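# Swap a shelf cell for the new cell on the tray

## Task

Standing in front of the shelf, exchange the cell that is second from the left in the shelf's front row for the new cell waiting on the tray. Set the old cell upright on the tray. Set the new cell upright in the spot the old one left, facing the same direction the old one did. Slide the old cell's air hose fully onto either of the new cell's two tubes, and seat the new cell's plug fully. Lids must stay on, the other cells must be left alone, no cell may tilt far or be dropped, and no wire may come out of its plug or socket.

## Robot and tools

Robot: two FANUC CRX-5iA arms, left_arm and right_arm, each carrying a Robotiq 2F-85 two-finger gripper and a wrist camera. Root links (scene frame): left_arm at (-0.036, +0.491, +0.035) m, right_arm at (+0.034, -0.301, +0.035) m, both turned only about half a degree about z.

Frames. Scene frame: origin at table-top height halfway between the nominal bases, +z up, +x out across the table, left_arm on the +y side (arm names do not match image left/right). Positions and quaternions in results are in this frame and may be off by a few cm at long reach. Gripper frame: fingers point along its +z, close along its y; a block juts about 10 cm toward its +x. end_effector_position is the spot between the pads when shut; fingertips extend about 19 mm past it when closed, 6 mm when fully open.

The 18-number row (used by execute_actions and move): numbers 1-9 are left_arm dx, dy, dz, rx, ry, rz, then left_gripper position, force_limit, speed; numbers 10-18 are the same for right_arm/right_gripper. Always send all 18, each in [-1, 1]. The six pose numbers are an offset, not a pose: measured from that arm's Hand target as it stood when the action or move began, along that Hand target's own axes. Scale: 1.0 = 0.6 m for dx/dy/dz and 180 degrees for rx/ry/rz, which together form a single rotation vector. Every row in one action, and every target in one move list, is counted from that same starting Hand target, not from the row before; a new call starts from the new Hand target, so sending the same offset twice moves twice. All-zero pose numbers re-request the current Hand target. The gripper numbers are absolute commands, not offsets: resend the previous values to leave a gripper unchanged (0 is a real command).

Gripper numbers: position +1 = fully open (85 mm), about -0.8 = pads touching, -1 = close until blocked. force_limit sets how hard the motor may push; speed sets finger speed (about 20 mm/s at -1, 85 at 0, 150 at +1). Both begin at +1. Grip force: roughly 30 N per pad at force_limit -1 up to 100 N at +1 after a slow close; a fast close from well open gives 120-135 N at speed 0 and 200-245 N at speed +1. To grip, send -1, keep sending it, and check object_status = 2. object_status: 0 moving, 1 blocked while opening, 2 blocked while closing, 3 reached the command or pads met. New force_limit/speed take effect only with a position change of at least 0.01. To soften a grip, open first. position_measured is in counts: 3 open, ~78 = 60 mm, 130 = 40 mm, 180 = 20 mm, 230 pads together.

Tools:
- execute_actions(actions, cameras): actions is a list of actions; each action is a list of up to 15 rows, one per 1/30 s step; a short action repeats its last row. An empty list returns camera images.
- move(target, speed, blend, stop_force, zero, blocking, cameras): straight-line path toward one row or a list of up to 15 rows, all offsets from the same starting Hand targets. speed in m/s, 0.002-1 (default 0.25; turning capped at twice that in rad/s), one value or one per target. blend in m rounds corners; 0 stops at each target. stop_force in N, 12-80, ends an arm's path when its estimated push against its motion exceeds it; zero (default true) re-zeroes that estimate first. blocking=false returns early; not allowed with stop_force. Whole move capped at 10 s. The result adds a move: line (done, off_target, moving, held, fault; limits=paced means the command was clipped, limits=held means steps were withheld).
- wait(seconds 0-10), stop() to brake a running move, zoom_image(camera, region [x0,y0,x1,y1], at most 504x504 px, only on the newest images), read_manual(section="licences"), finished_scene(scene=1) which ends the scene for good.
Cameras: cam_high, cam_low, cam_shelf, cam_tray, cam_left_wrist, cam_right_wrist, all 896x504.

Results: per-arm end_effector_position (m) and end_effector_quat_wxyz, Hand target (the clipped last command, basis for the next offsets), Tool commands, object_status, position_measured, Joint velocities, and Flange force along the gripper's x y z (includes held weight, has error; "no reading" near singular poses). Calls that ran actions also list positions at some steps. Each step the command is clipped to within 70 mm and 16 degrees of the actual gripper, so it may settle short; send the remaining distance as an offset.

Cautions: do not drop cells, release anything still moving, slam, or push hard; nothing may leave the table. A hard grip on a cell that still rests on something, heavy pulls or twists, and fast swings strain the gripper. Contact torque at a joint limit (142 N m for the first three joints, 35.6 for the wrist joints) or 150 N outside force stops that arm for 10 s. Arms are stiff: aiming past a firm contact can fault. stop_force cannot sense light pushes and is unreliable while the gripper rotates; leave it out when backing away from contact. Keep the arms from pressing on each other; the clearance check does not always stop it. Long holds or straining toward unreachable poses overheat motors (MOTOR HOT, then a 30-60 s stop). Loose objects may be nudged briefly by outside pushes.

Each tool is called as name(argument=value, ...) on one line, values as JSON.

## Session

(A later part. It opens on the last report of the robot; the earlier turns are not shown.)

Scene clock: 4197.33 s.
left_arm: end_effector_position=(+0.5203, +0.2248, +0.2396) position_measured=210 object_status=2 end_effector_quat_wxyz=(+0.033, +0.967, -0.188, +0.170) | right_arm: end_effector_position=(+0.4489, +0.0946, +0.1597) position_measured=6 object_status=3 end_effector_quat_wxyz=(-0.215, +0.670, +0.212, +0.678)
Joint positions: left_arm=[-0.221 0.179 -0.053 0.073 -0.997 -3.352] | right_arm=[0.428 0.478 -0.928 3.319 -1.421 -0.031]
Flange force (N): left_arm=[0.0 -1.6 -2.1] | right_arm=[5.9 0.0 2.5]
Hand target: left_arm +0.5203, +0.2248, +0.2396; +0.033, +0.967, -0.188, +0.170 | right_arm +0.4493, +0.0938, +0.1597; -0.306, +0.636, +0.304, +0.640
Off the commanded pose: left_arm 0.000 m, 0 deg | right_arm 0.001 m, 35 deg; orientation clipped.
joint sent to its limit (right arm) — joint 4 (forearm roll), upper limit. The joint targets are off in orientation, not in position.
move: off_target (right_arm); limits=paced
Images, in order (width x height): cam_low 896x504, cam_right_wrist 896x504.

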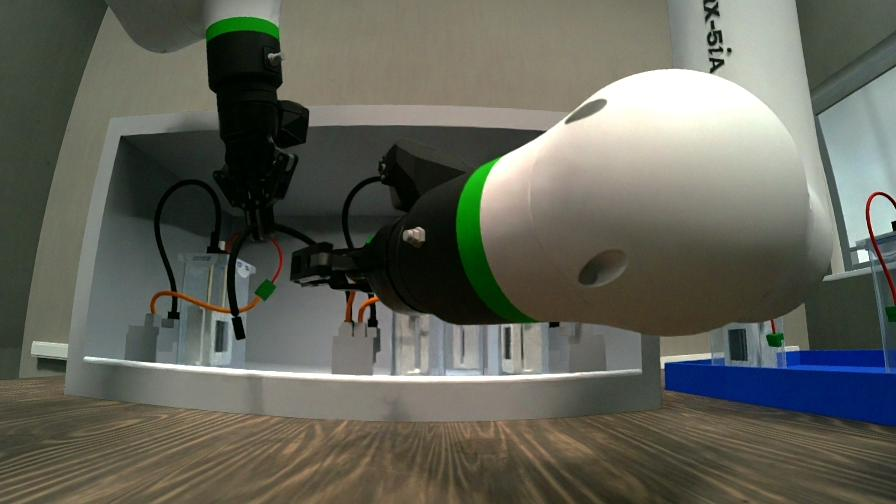

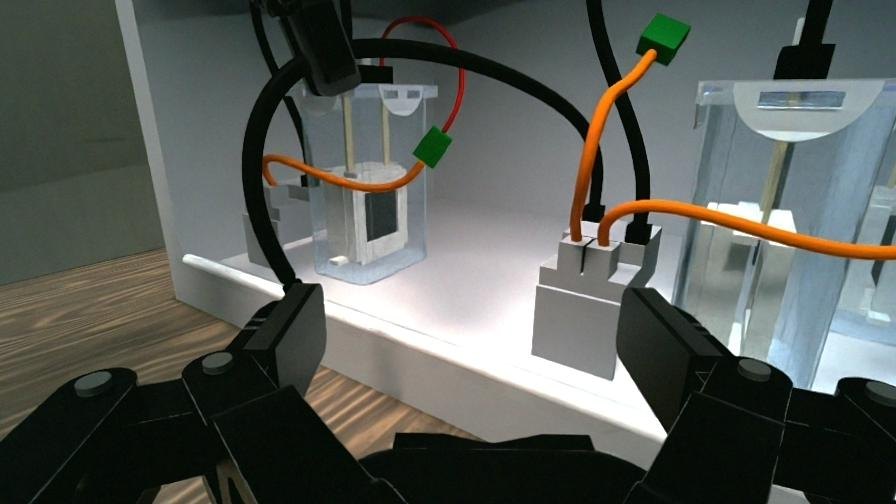

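move(target=[0,0,0,0,0,0,-1,-1,-1,-0.0333,-0.1385,0.0405,-0.117,0,0,-0.1,0.5,-1], speed=0.1, cameras=["cam_right_wrist","cam_low"])

Scene clock: 4235.00 s.
left_arm: end_effector_position=(+0.5203, +0.2248, +0.2396) position_measured=210 object_status=2 end_effector_quat_wxyz=(+0.033, +0.967, -0.188, +0.170) | right_arm: end_effector_position=(+0.3999, +0.1649, +0.1398) position_measured=141 object_status=0 end_effector_quat_wxyz=(-0.185, +0.681, +0.182, +0.685)
Joint positions: left_arm=[-0.221 0.179 -0.053 0.073 -0.997 -3.352] | right_arm=[0.876 0.576 -0.921 2.78 -1.508 0.024]
Flange force (N): left_arm=[1.6 -1.8 -2.9] | right_arm=[4.2 -1.3 1.4]
Hand target: left_arm +0.5203, +0.2248, +0.2396; +0.033, +0.967, -0.188, +0.170 | right_arm +0.3999, +0.1649, +0.1398; -0.185, +0.681, +0.182, +0.685
Off the commanded pose: left_arm 0.000 m, 0 deg | right_arm 0.000 m, 0 deg.
move: done
Images, in order (width x height): cam_low 896x504, cam_right_wrist 896x504.

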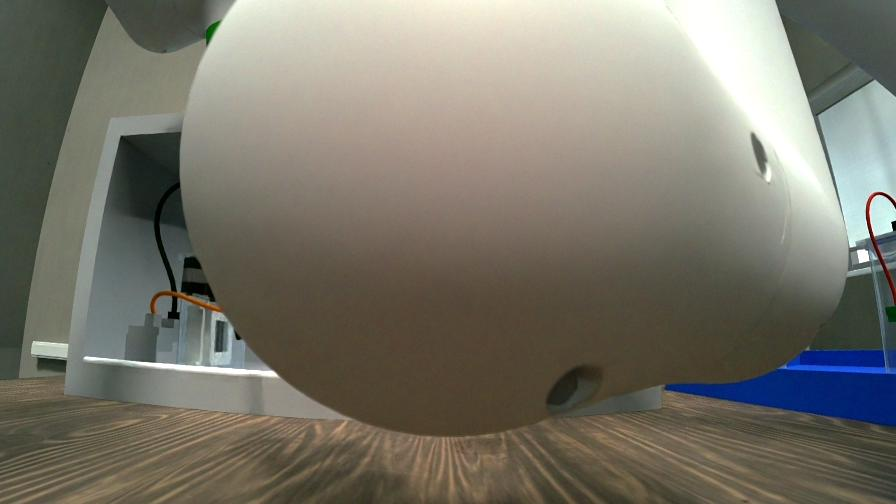

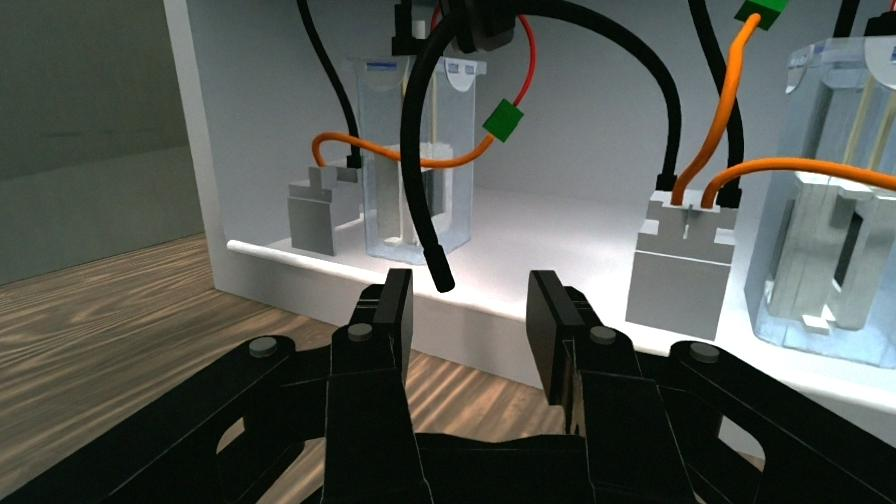

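move(target=[0,0,0,0,0,0,-1,-1,-1,-0.07,-0.0232,0.1,0,0,0,-0.1,0.5,-1], speed=0.08, cameras=["cam_right_wrist"])

zoom_image(camera="cam_right_wrist", region=[340, 140, 620, 420])

Scene clock: 4248.00 s.
left_arm: end_effector_position=(+0.5203, +0.2248, +0.2396) position_measured=210 object_status=2 end_effector_quat_wxyz=(+0.033, +0.967, -0.188, +0.170) | right_arm: end_effector_position=(+0.4450, +0.2072, +0.0982) position_measured=141 object_status=3 end_effector_quat_wxyz=(-0.185, +0.681, +0.182, +0.685)
Joint positions: left_arm=[-0.221 0.179 -0.053 0.073 -0.997 -3.352] | right_arm=[0.85 0.746 -0.736 2.806 -1.493 0.028]
Flange force (N): left_arm=[0.5 -1.9 -2.5] | right_arm=[4.2 -1.4 1.3]
Hand target: left_arm +0.5203, +0.2248, +0.2396; +0.033, +0.967, -0.188, +0.170 | right_arm +0.4451, +0.2072, +0.0982; -0.185, +0.681, +0.182, +0.685
Off the commanded pose: left_arm 0.000 m, 0 deg | right_arm 0.000 m, 0 deg.
move: done
Images, in order (width x height): cam_right_wrist 896x504.

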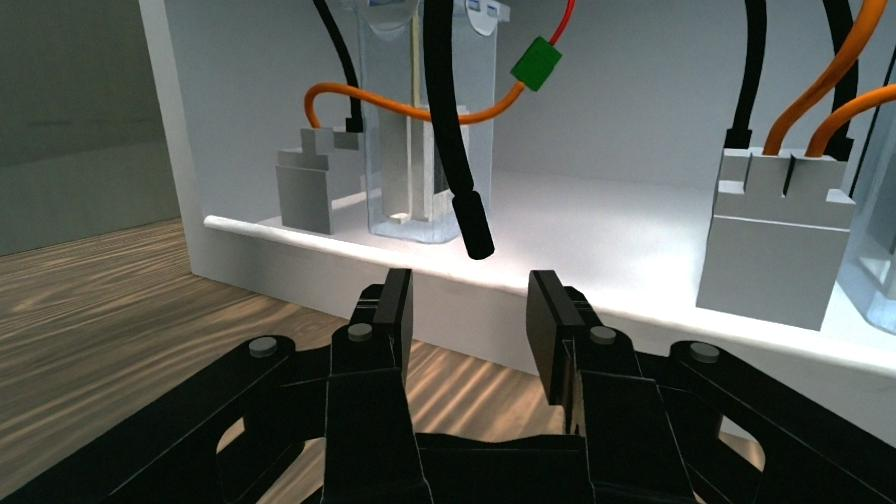

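Scaled by 1.800.

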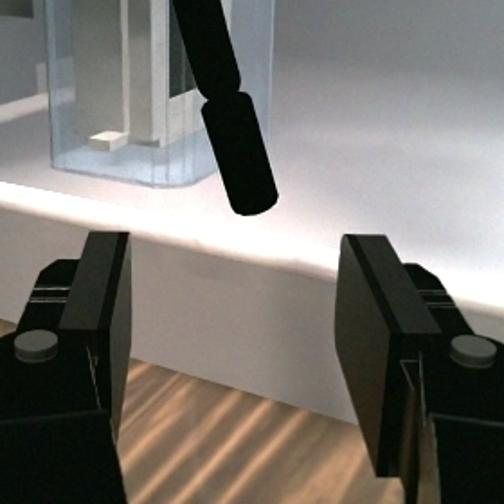

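move(target=[[0,0,0,0,0,0,-1,-1,-1,-0.005,0.005,0.12,0,0,0,-0.1,0.5,-1],[0,0,0,0,0,0,-1,-1,-1,-0.005,0.005,0.12,0,0,0,-1,-1,-1]], speed=0.05, cameras=["cam_right_wrist","cam_left_wrist"])

zoom_image(camera="cam_right_wrist", region=[340, 140, 620, 420])

Scene clock: 4260.50 s.
left_arm: end_effector_position=(+0.5203, +0.2248, +0.2396) position_measured=210 object_status=2 end_effector_quat_wxyz=(+0.033, +0.967, -0.188, +0.170) | right_arm: end_effector_position=(+0.5089, +0.2407, +0.0956) position_measured=208 object_status=0 end_effector_quat_wxyz=(-0.185, +0.681, +0.182, +0.685)
Joint positions: left_arm=[-0.221 0.179 -0.053 0.073 -0.997 -3.352] | right_arm=[0.781 0.796 -0.561 2.87 -1.37 0.055]
Flange force (N): left_arm=[1.1 -1.1 -2.9] | right_arm=[3.9 -0.3 2.0]
Hand target: left_arm +0.5203, +0.2248, +0.2396; +0.033, +0.967, -0.188, +0.170 | right_arm +0.5089, +0.2407, +0.0956; -0.185, +0.681, +0.182, +0.685
Off the commanded pose: left_arm 0.000 m, 0 deg | right_arm 0.000 m, 0 deg.
move: done
Images, in order (width x height): cam_left_wrist 896x504, cam_right_wrist 896x504.

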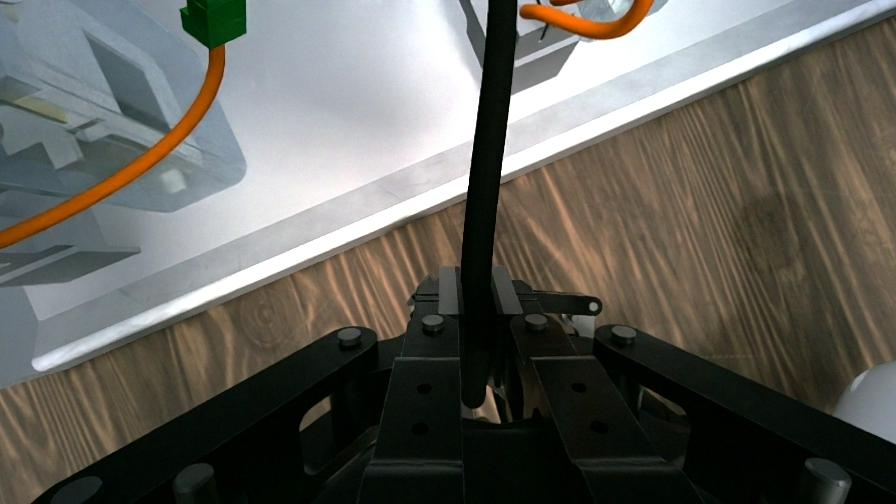

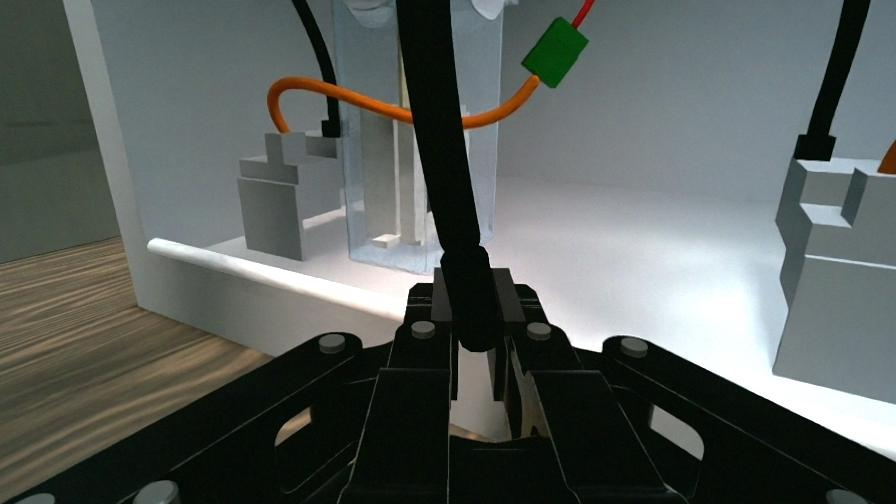

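Scaled by 1.800.

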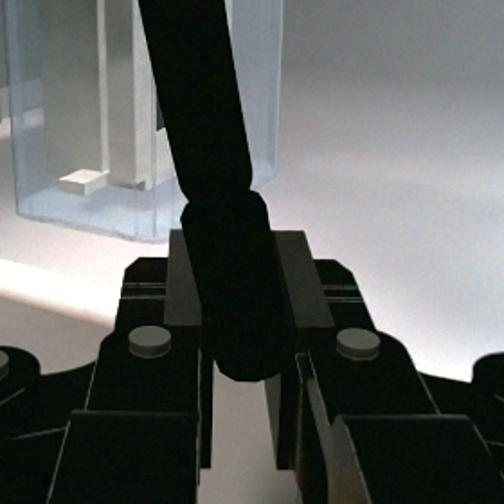

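move(target=[[0,0,0,0,0,0,-1,-1,-1,0,0,0,0,0,0,-0.5,-1,-1],[0,0,0,0,0,0,-1,-1,-1,-0.015,0,0,0,0,0,-0.5,-1,-1],[0,0,0,0,0,0,-1,-1,-1,-0.015,0,0,0,0,0,-1,-1,-1]], speed=0.03, cameras=["cam_right_wrist","cam_high"])

zoom_image(camera="cam_right_wrist", region=[340, 140, 620, 420])

Scene clock: 4269.93 s.
left_arm: end_effector_position=(+0.5203, +0.2248, +0.2396) position_measured=210 object_status=2 end_effector_quat_wxyz=(+0.033, +0.967, -0.188, +0.170) | right_arm: end_effector_position=(+0.5089, +0.2408, +0.0866) position_measured=230 object_status=3 end_effector_quat_wxyz=(-0.185, +0.681, +0.182, +0.685)
Joint positions: left_arm=[-0.221 0.179 -0.053 0.073 -0.997 -3.352] | right_arm=[0.781 0.82 -0.553 2.871 -1.386 0.051]
Flange force (N): left_arm=[0.5 -1.6 -2.1] | right_arm=[4.1 -0.6 1.7]
Hand target: left_arm +0.5203, +0.2248, +0.2396; +0.033, +0.967, -0.188, +0.170 | right_arm +0.5089, +0.2408, +0.0866; -0.185, +0.681, +0.182, +0.685
Off the commanded pose: left_arm 0.000 m, 0 deg | right_arm 0.000 m, 0 deg.
move: done
Images, in order (width x height): cam_high 896x504, cam_right_wrist 896x504.

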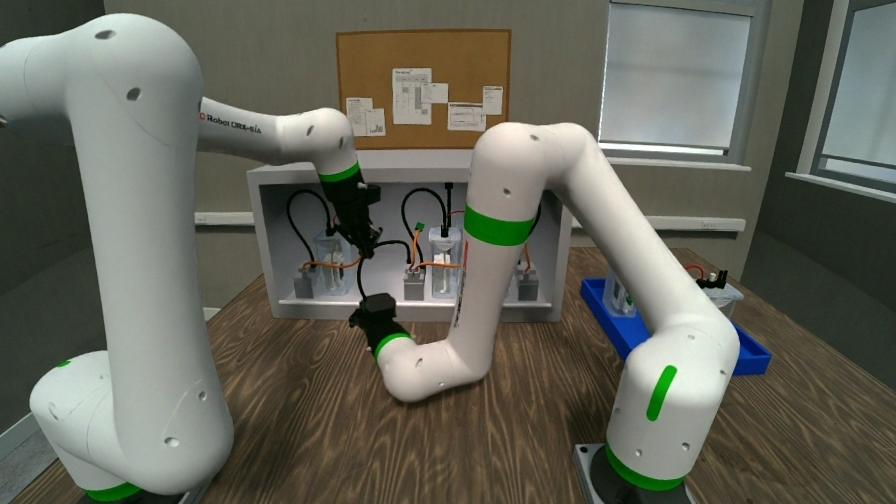

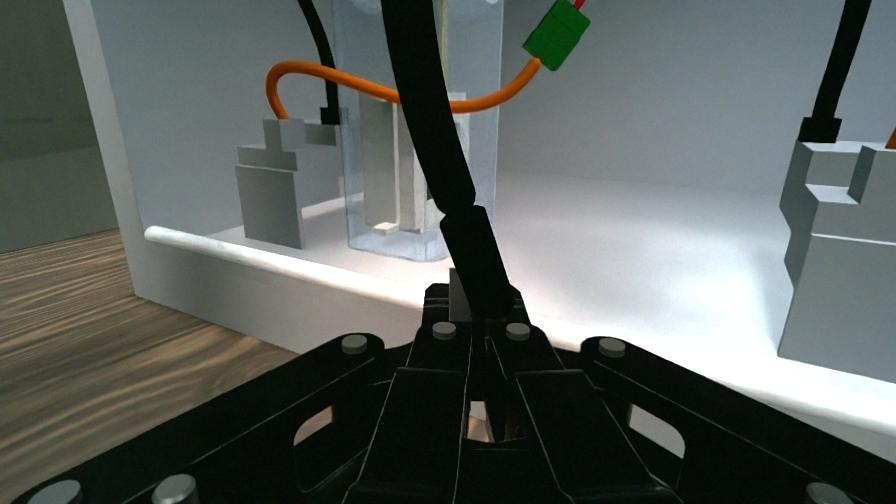

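Scaled by 1.800.

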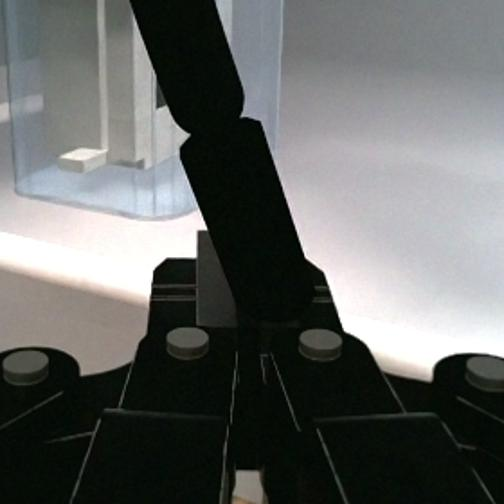

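move(target=[[0,0,0,0,0,0,-1,-1,-1,0,0,0,0,0,0,-0.1,-1,-1]], speed=0.03, cameras=["cam_right_wrist"])

zoom_image(camera="cam_right_wrist", region=[340, 140, 620, 420])

Scene clock: 4275.53 s.
left_arm: end_effector_position=(+0.5203, +0.2248, +0.2396) position_measured=210 object_status=2 end_effector_quat_wxyz=(+0.033, +0.967, -0.188, +0.170) | right_arm: end_effector_position=(+0.5089, +0.2408, +0.0866) position_measured=141 object_status=0 end_effector_quat_wxyz=(-0.185, +0.681, +0.182, +0.685)
Joint positions: left_arm=[-0.221 0.179 -0.053 0.073 -0.997 -3.352] | right_arm=[0.781 0.82 -0.553 2.871 -1.386 0.051]
Flange force (N): left_arm=[0.3 -1.3 -2.3] | right_arm=[4.0 -0.7 1.7]
Hand target: left_arm +0.5203, +0.2248, +0.2396; +0.033, +0.967, -0.188, +0.170 | right_arm +0.5089, +0.2408, +0.0866; -0.185, +0.681, +0.182, +0.685
Off the commanded pose: left_arm 0.000 m, 0 deg | right_arm 0.000 m, 0 deg.
move: done
Images, in order (width x height): cam_right_wrist 896x504.

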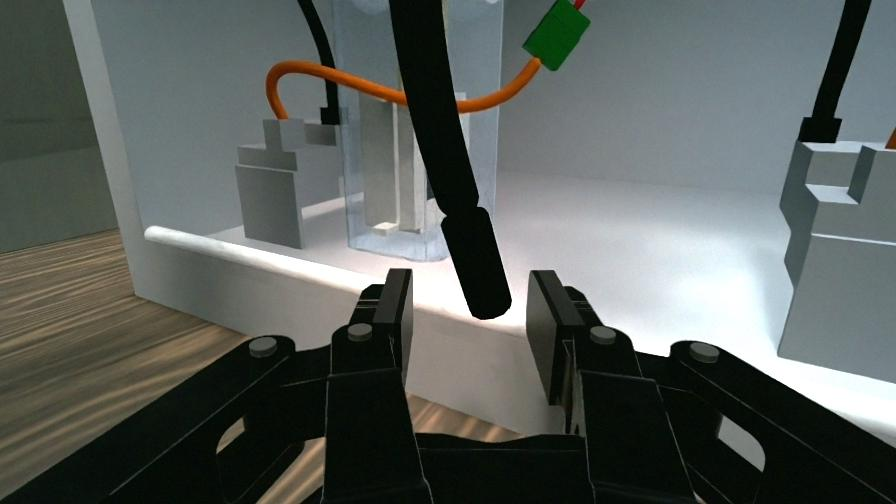

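Scaled by 1.800.

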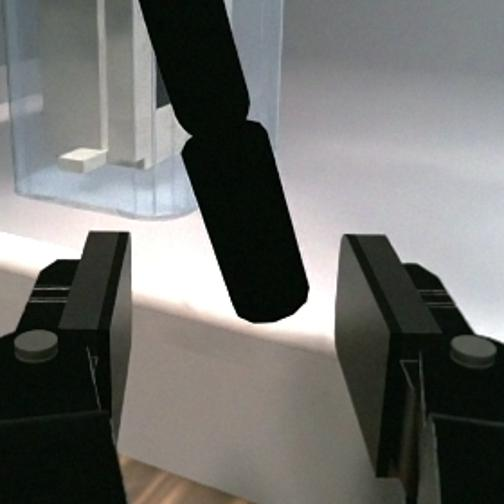

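move(target=[[0,0,0,0,0,0,-1,-1,-1,0.0067,0.004,-0.005,0,0,-0.05,-0.1,-1,-1],[0,0,0,0,0,0,-1,-1,-1,0.0067,0.004,-0.005,0,0,-0.05,-1,-1,-1]], speed=0.03, cameras=["cam_right_wrist"])

zoom_image(camera="cam_right_wrist", region=[340, 140, 620, 420])

Scene clock: 4285.90 s.
left_arm: end_effector_position=(+0.5203, +0.2248, +0.2396) position_measured=210 object_status=2 end_effector_quat_wxyz=(+0.033, +0.967, -0.188, +0.170) | right_arm: end_effector_position=(+0.5075, +0.2372, +0.0906) position_measured=214 object_status=0 end_effector_quat_wxyz=(-0.130, +0.665, +0.235, +0.697)
Joint positions: left_arm=[-0.221 0.179 -0.053 0.073 -0.997 -3.352] | right_arm=[0.777 0.806 -0.566 2.875 -1.385 0.208]
Flange force (N): left_arm=[0.4 -1.4 -2.7] | right_arm=[4.3 -0.4 1.8]
Hand target: left_arm +0.5203, +0.2248, +0.2396; +0.033, +0.967, -0.188, +0.170 | right_arm +0.5075, +0.2372, +0.0906; -0.130, +0.665, +0.235, +0.697
Off the commanded pose: left_arm 0.000 m, 0 deg | right_arm 0.000 m, 0 deg.
move: done
Images, in order (width x height): cam_right_wrist 896x504.

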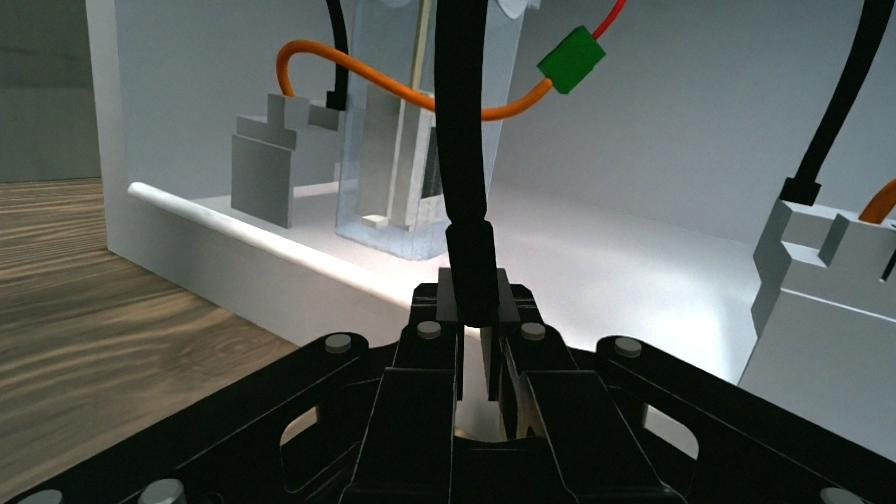

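Scaled by 1.800.

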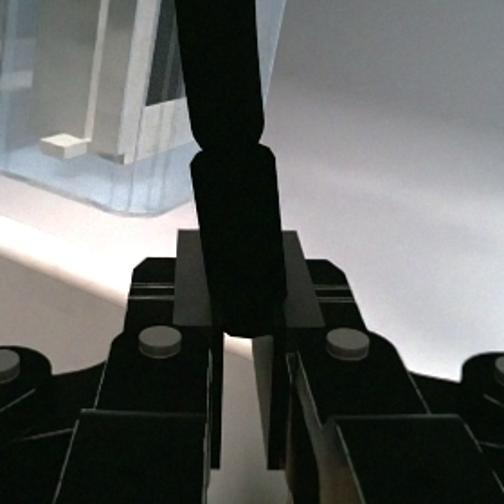

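move(target=[[0,0,0,0,0,0,-0.1,-1,-1,0,0,0,0,0,0,-1,-1,-1],[0,0,-0.2,0,0,0,-0.1,-1,-1,0,0,0,0,0,0,-1,-1,-1]], speed=0.1, cameras=["cam_right_wrist","cam_left_wrist","cam_high"])

Scene clock: 4308.93 s.
left_arm: end_effector_position=(+0.4823, +0.2401, +0.3524) position_measured=141 object_status=3 end_effector_quat_wxyz=(+0.033, +0.967, -0.188, +0.170) | right_arm: end_effector_position=(+0.5075, +0.2372, +0.0906) position_measured=214 object_status=2 end_effector_quat_wxyz=(-0.130, +0.665, +0.235, +0.697)
Joint positions: left_arm=[-0.205 0.053 0.071 0.07 -1.248 -3.35] | right_arm=[0.777 0.806 -0.566 2.875 -1.385 0.208]
Flange force (N): left_arm=[0.4 -1.8 -3.0] | right_arm=[4.4 0.2 2.0]
Hand target: left_arm +0.4823, +0.2401, +0.3524; +0.033, +0.967, -0.188, +0.170 | right_arm +0.5075, +0.2372, +0.0906; -0.130, +0.665, +0.235, +0.697
Off the commanded pose: left_arm 0.000 m, 0 deg | right_arm 0.000 m, 0 deg.
move: done
Images, in order (width x height): cam_high 896x504, cam_left_wrist 896x504, cam_right_wrist 896x504.

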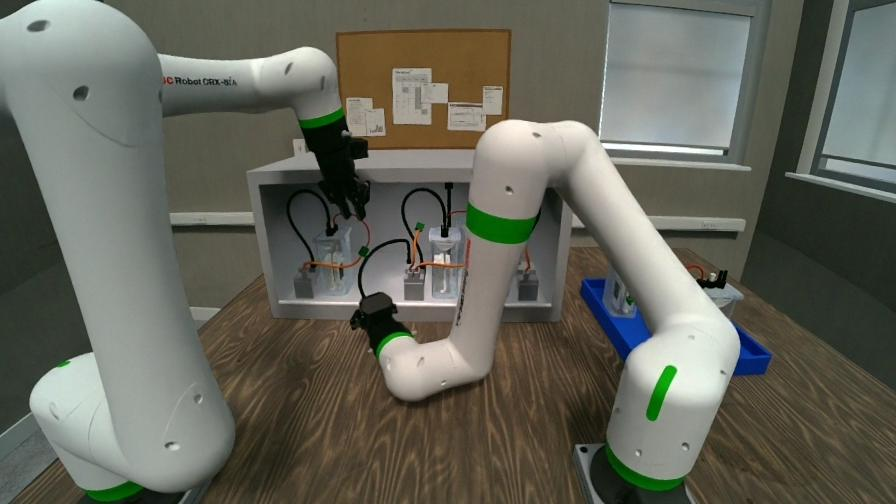

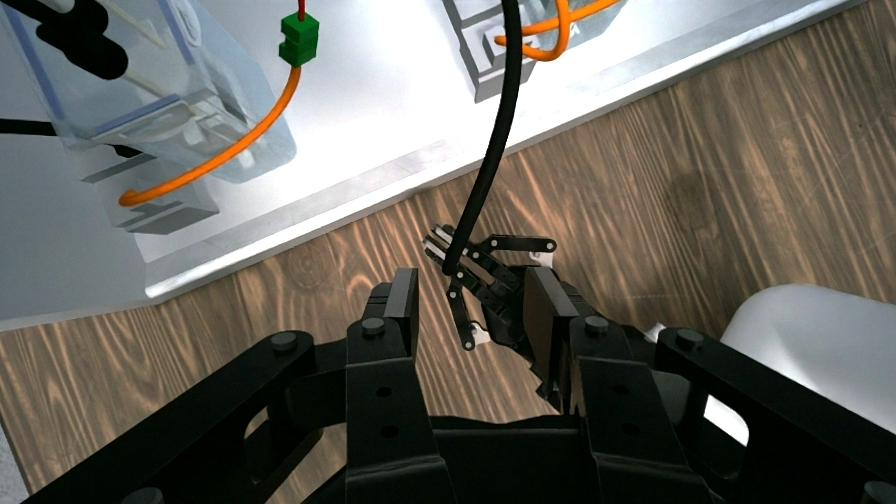

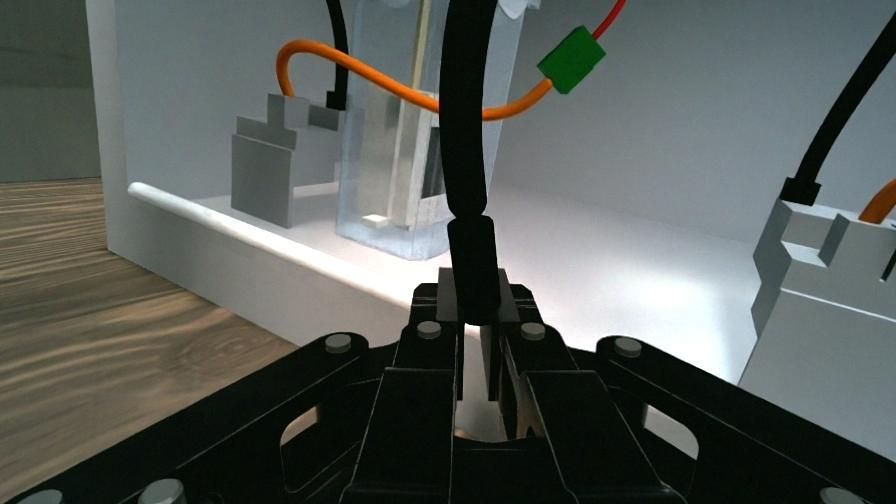

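move(target=[[-0.0993,-0.1728,-0.0362,-0.13,0.157,0.106,-0.1,-1,-1,0,0,0,0,0,0,-1,-1,-1],[-0.158,-0.1048,0.1003,-0.2621,0.3137,0.2123,-0.1,-1,-1,0,0,0,0,0,0,-1,-1,-1]], speed=0.2, blend=0.03, cameras=["cam_left_wrist","cam_high"])

Scene clock: 4335.63 s.
left_arm: end_effector_position=(+0.4422, +0.3234, +0.2638) position_measured=141 object_status=3 end_effector_quat_wxyz=(+0.022, +0.912, -0.217, +0.348) | right_arm: end_effector_position=(+0.5075, +0.2372, +0.0906) position_measured=214 object_status=2 end_effector_quat_wxyz=(-0.130, +0.665, +0.235, +0.697)
Joint positions: left_arm=[0.021 -0.354 -0.718 0.415 -0.562 -3.928] | right_arm=[0.777 0.806 -0.566 2.875 -1.385 0.208]
Flange force (N): left_arm=[1.4 -1.0 -5.6] | right_arm=[4.2 0.4 1.6]
Hand target: left_arm +0.4422, +0.3241, +0.2635; +0.120, +0.863, -0.289, +0.396 | right_arm +0.5075, +0.2372, +0.0906; -0.130, +0.665, +0.235, +0.697
Off the commanded pose: left_arm 0.001 m, 71 deg; orientation clipped | right_arm 0.000 m, 0 deg.
joint sent to its limit (left arm) — joint 6 (wrist roll), lower limit. The joint targets are off in orientation, not in position.
move: off_target (left_arm); limits=paced
Images, in order (width x height): cam_high 896x504, cam_left_wrist 896x504.

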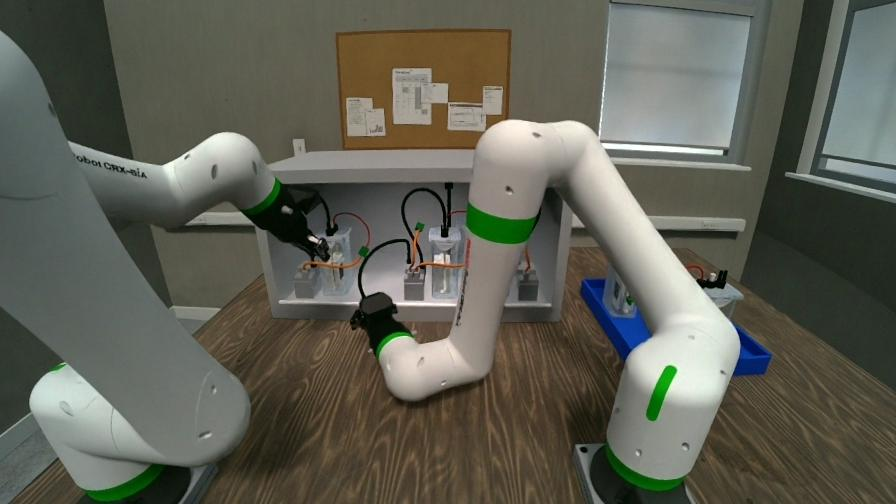

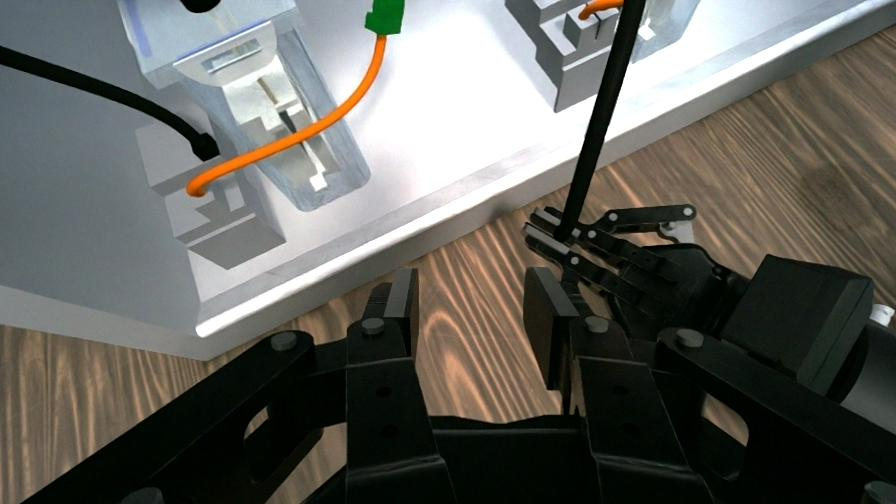

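execute_actions(actions=[])

Scene clock: 4376.90 s.
left_arm: end_effector_position=(+0.4422, +0.3234, +0.2638) position_measured=141 object_status=3 end_effector_quat_wxyz=(+0.022, +0.912, -0.217, +0.348) | right_arm: end_effector_position=(+0.5075, +0.2372, +0.0906) position_measured=214 object_status=2 end_effector_quat_wxyz=(-0.130, +0.665, +0.235, +0.697)
Joint positions: left_arm=[0.021 -0.354 -0.718 0.415 -0.562 -3.928] | right_arm=[0.777 0.806 -0.566 2.875 -1.385 0.208]
Joint velocities: within noise
Flange force (N): left_arm=[0.5 -1.0 -5.3] | right_arm=[4.2 0.3 1.8]
Hand target: left_arm +0.4422, +0.3241, +0.2635; +0.120, +0.863, -0.289, +0.396 | right_arm +0.5075, +0.2372, +0.0906; -0.130, +0.665, +0.235, +0.697
Tool commands: left_gripper/position=-0.1 left_gripper/force_limit=-1.0 left_gripper/speed=-1.0 right_gripper/position=-1.0 right_gripper/force_limit=-1.0 right_gripper/speed=-1.0
Off the commanded pose: left_arm 0.001 m, 71 deg; orientation clipped | right_arm 0.000 m, 0 deg.

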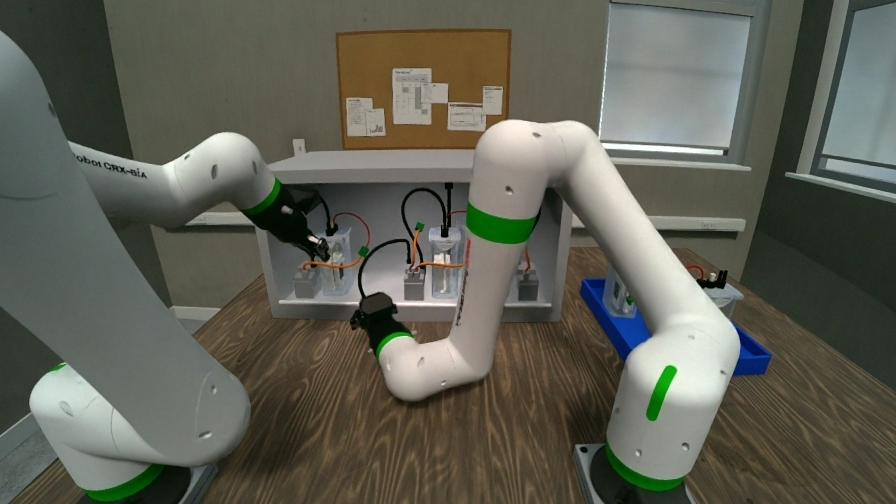

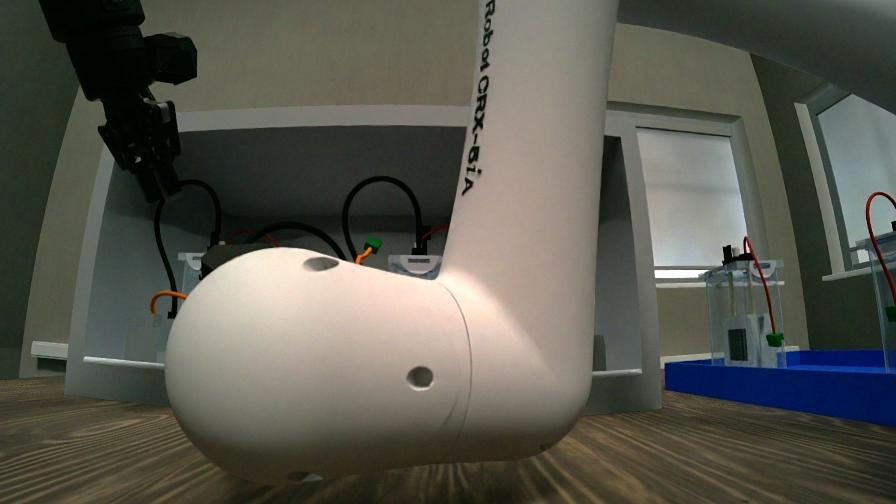

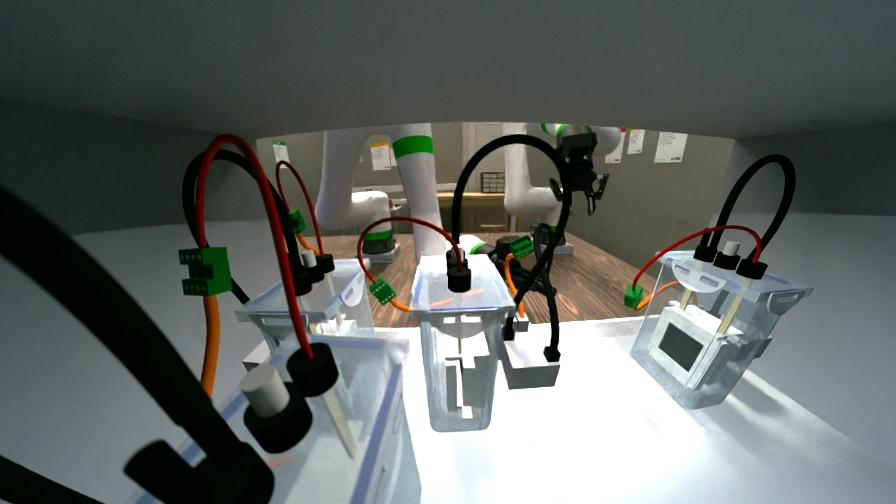

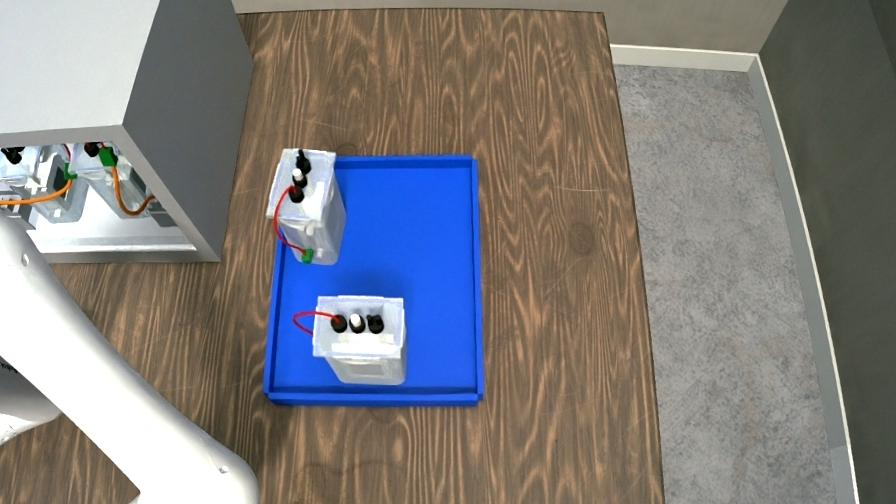

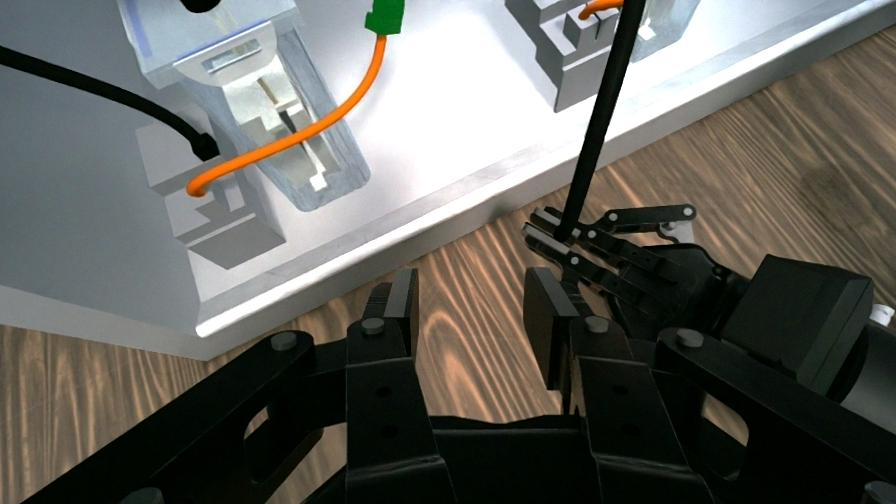

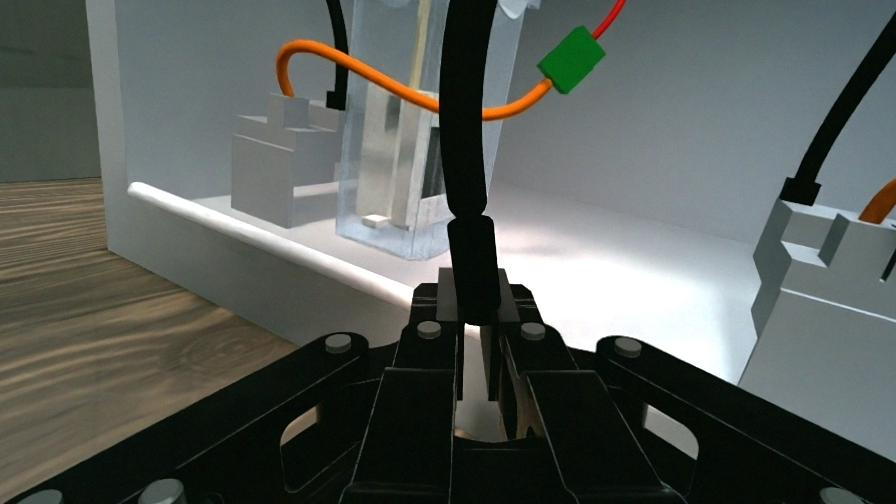

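move(target=[0.212,-0.06,-0.237,0.206,-0.218,-0.467,-0.1,-1,-1,0,0,0,0,0,0,-1,-1,-1], speed=0.15, cameras=["cam_high"])

Scene clock: 4582.90 s.
left_arm: end_effector_position=(+0.4421, +0.3637, +0.4536) position_measured=141 object_status=3 end_effector_quat_wxyz=(+0.000, +0.895, +0.447, +0.001) | right_arm: end_effector_position=(+0.5075, +0.2372, +0.0906) position_measured=214 object_status=2 end_effector_quat_wxyz=(-0.130, +0.665, +0.235, +0.697)
Joint positions: left_arm=[-0.013 0.175 0.513 0 -1.907 -2.221] | right_arm=[0.777 0.806 -0.566 2.875 -1.385 0.208]
Flange force (N): left_arm=[1.6 -2.5 -1.9] | right_arm=[4.2 0.5 1.8]
Hand target: left_arm +0.4421, +0.3637, +0.4536; +0.000, +0.895, +0.447, +0.001 | right_arm +0.5075, +0.2372, +0.0906; -0.130, +0.665, +0.235, +0.697
Off the commanded pose: left_arm 0.000 m, 0 deg | right_arm 0.000 m, 0 deg.
move: done
Images, in order (width x height): cam_high 896x504.

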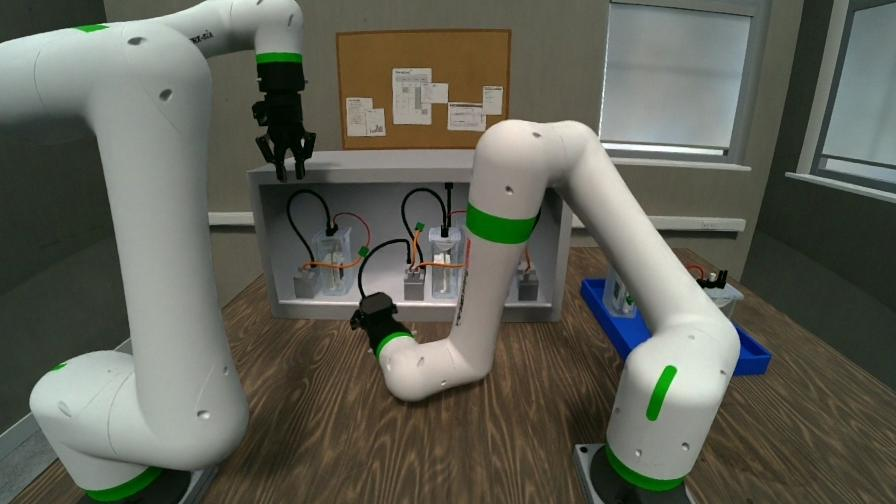

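move(target=[0,0,0,0,0,0,-0.1,-1,-1,0.251,0.118,-0.154,-0.299,-0.224,-0.448,-1,-1,-1], speed=0.1, cameras=["cam_high","cam_shelf","cam_right_wrist","cam_left_wrist"])

Scene clock: 4631.10 s.
left_arm: end_effector_position=(+0.4421, +0.3637, +0.4536) position_measured=141 object_status=3 end_effector_quat_wxyz=(+0.000, +0.895, +0.447, +0.001) | right_arm: end_effector_position=(+0.4501, +0.1501, +0.2498) position_measured=214 object_status=2 end_effector_quat_wxyz=(+0.687, +0.527, +0.304, +0.397)
Joint positions: left_arm=[-0.013 0.175 0.513 0 -1.907 -2.221] | right_arm=[1.338 0.851 -0.238 1.428 -1.942 2.066]
Flange force (N): left_arm=[1.6 -2.3 -1.9] | right_arm=[0.3 3.0 0.3]
Hand target: left_arm +0.4421, +0.3637, +0.4536; +0.000, +0.895, +0.447, +0.001 | right_arm +0.4501, +0.1500, +0.2498; +0.687, +0.527, +0.304, +0.397
Off the commanded pose: left_arm 0.000 m, 0 deg | right_arm 0.000 m, 0 deg.
move: done
Images, in order (width x height): cam_high 896x504, cam_shelf 896x504, cam_left_wrist 896x504, cam_right_wrist 896x504.

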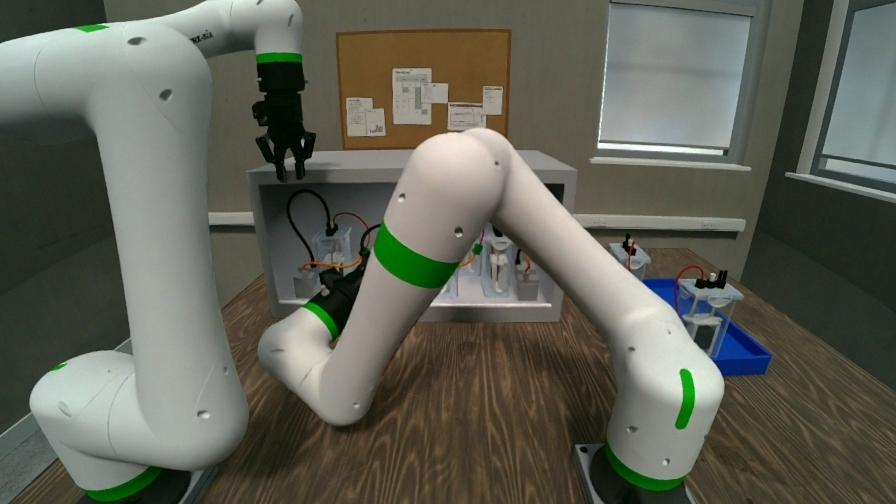

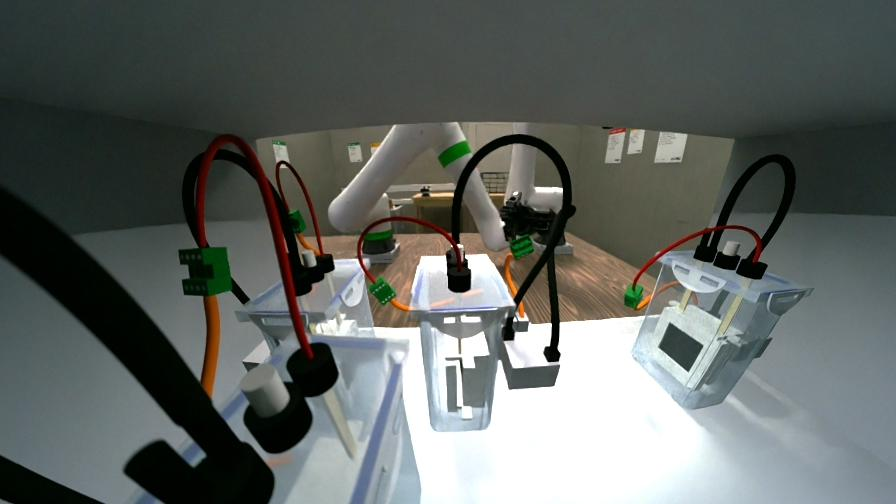

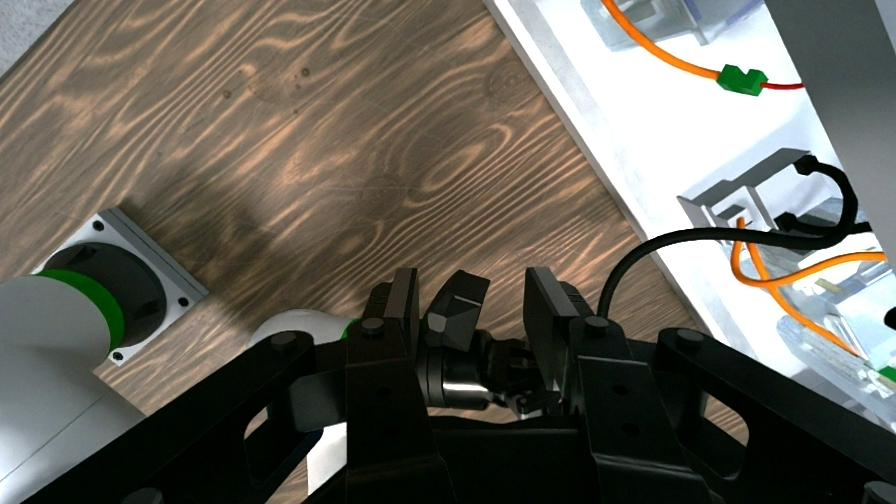

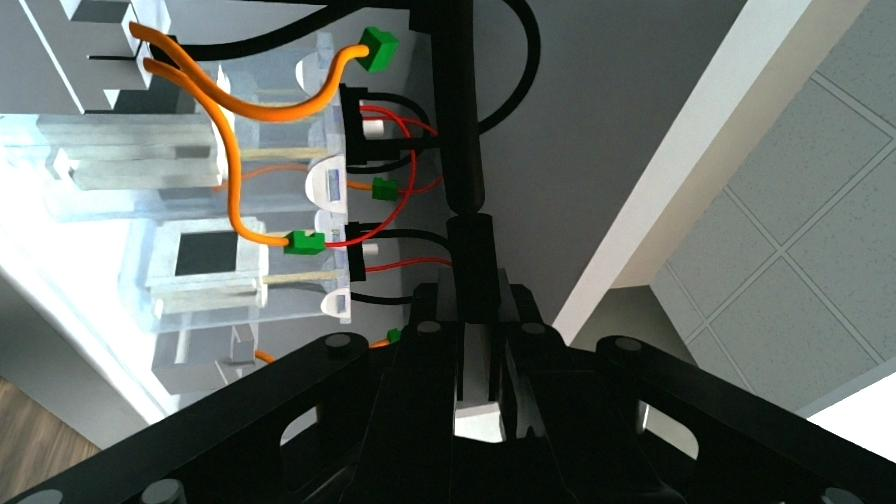

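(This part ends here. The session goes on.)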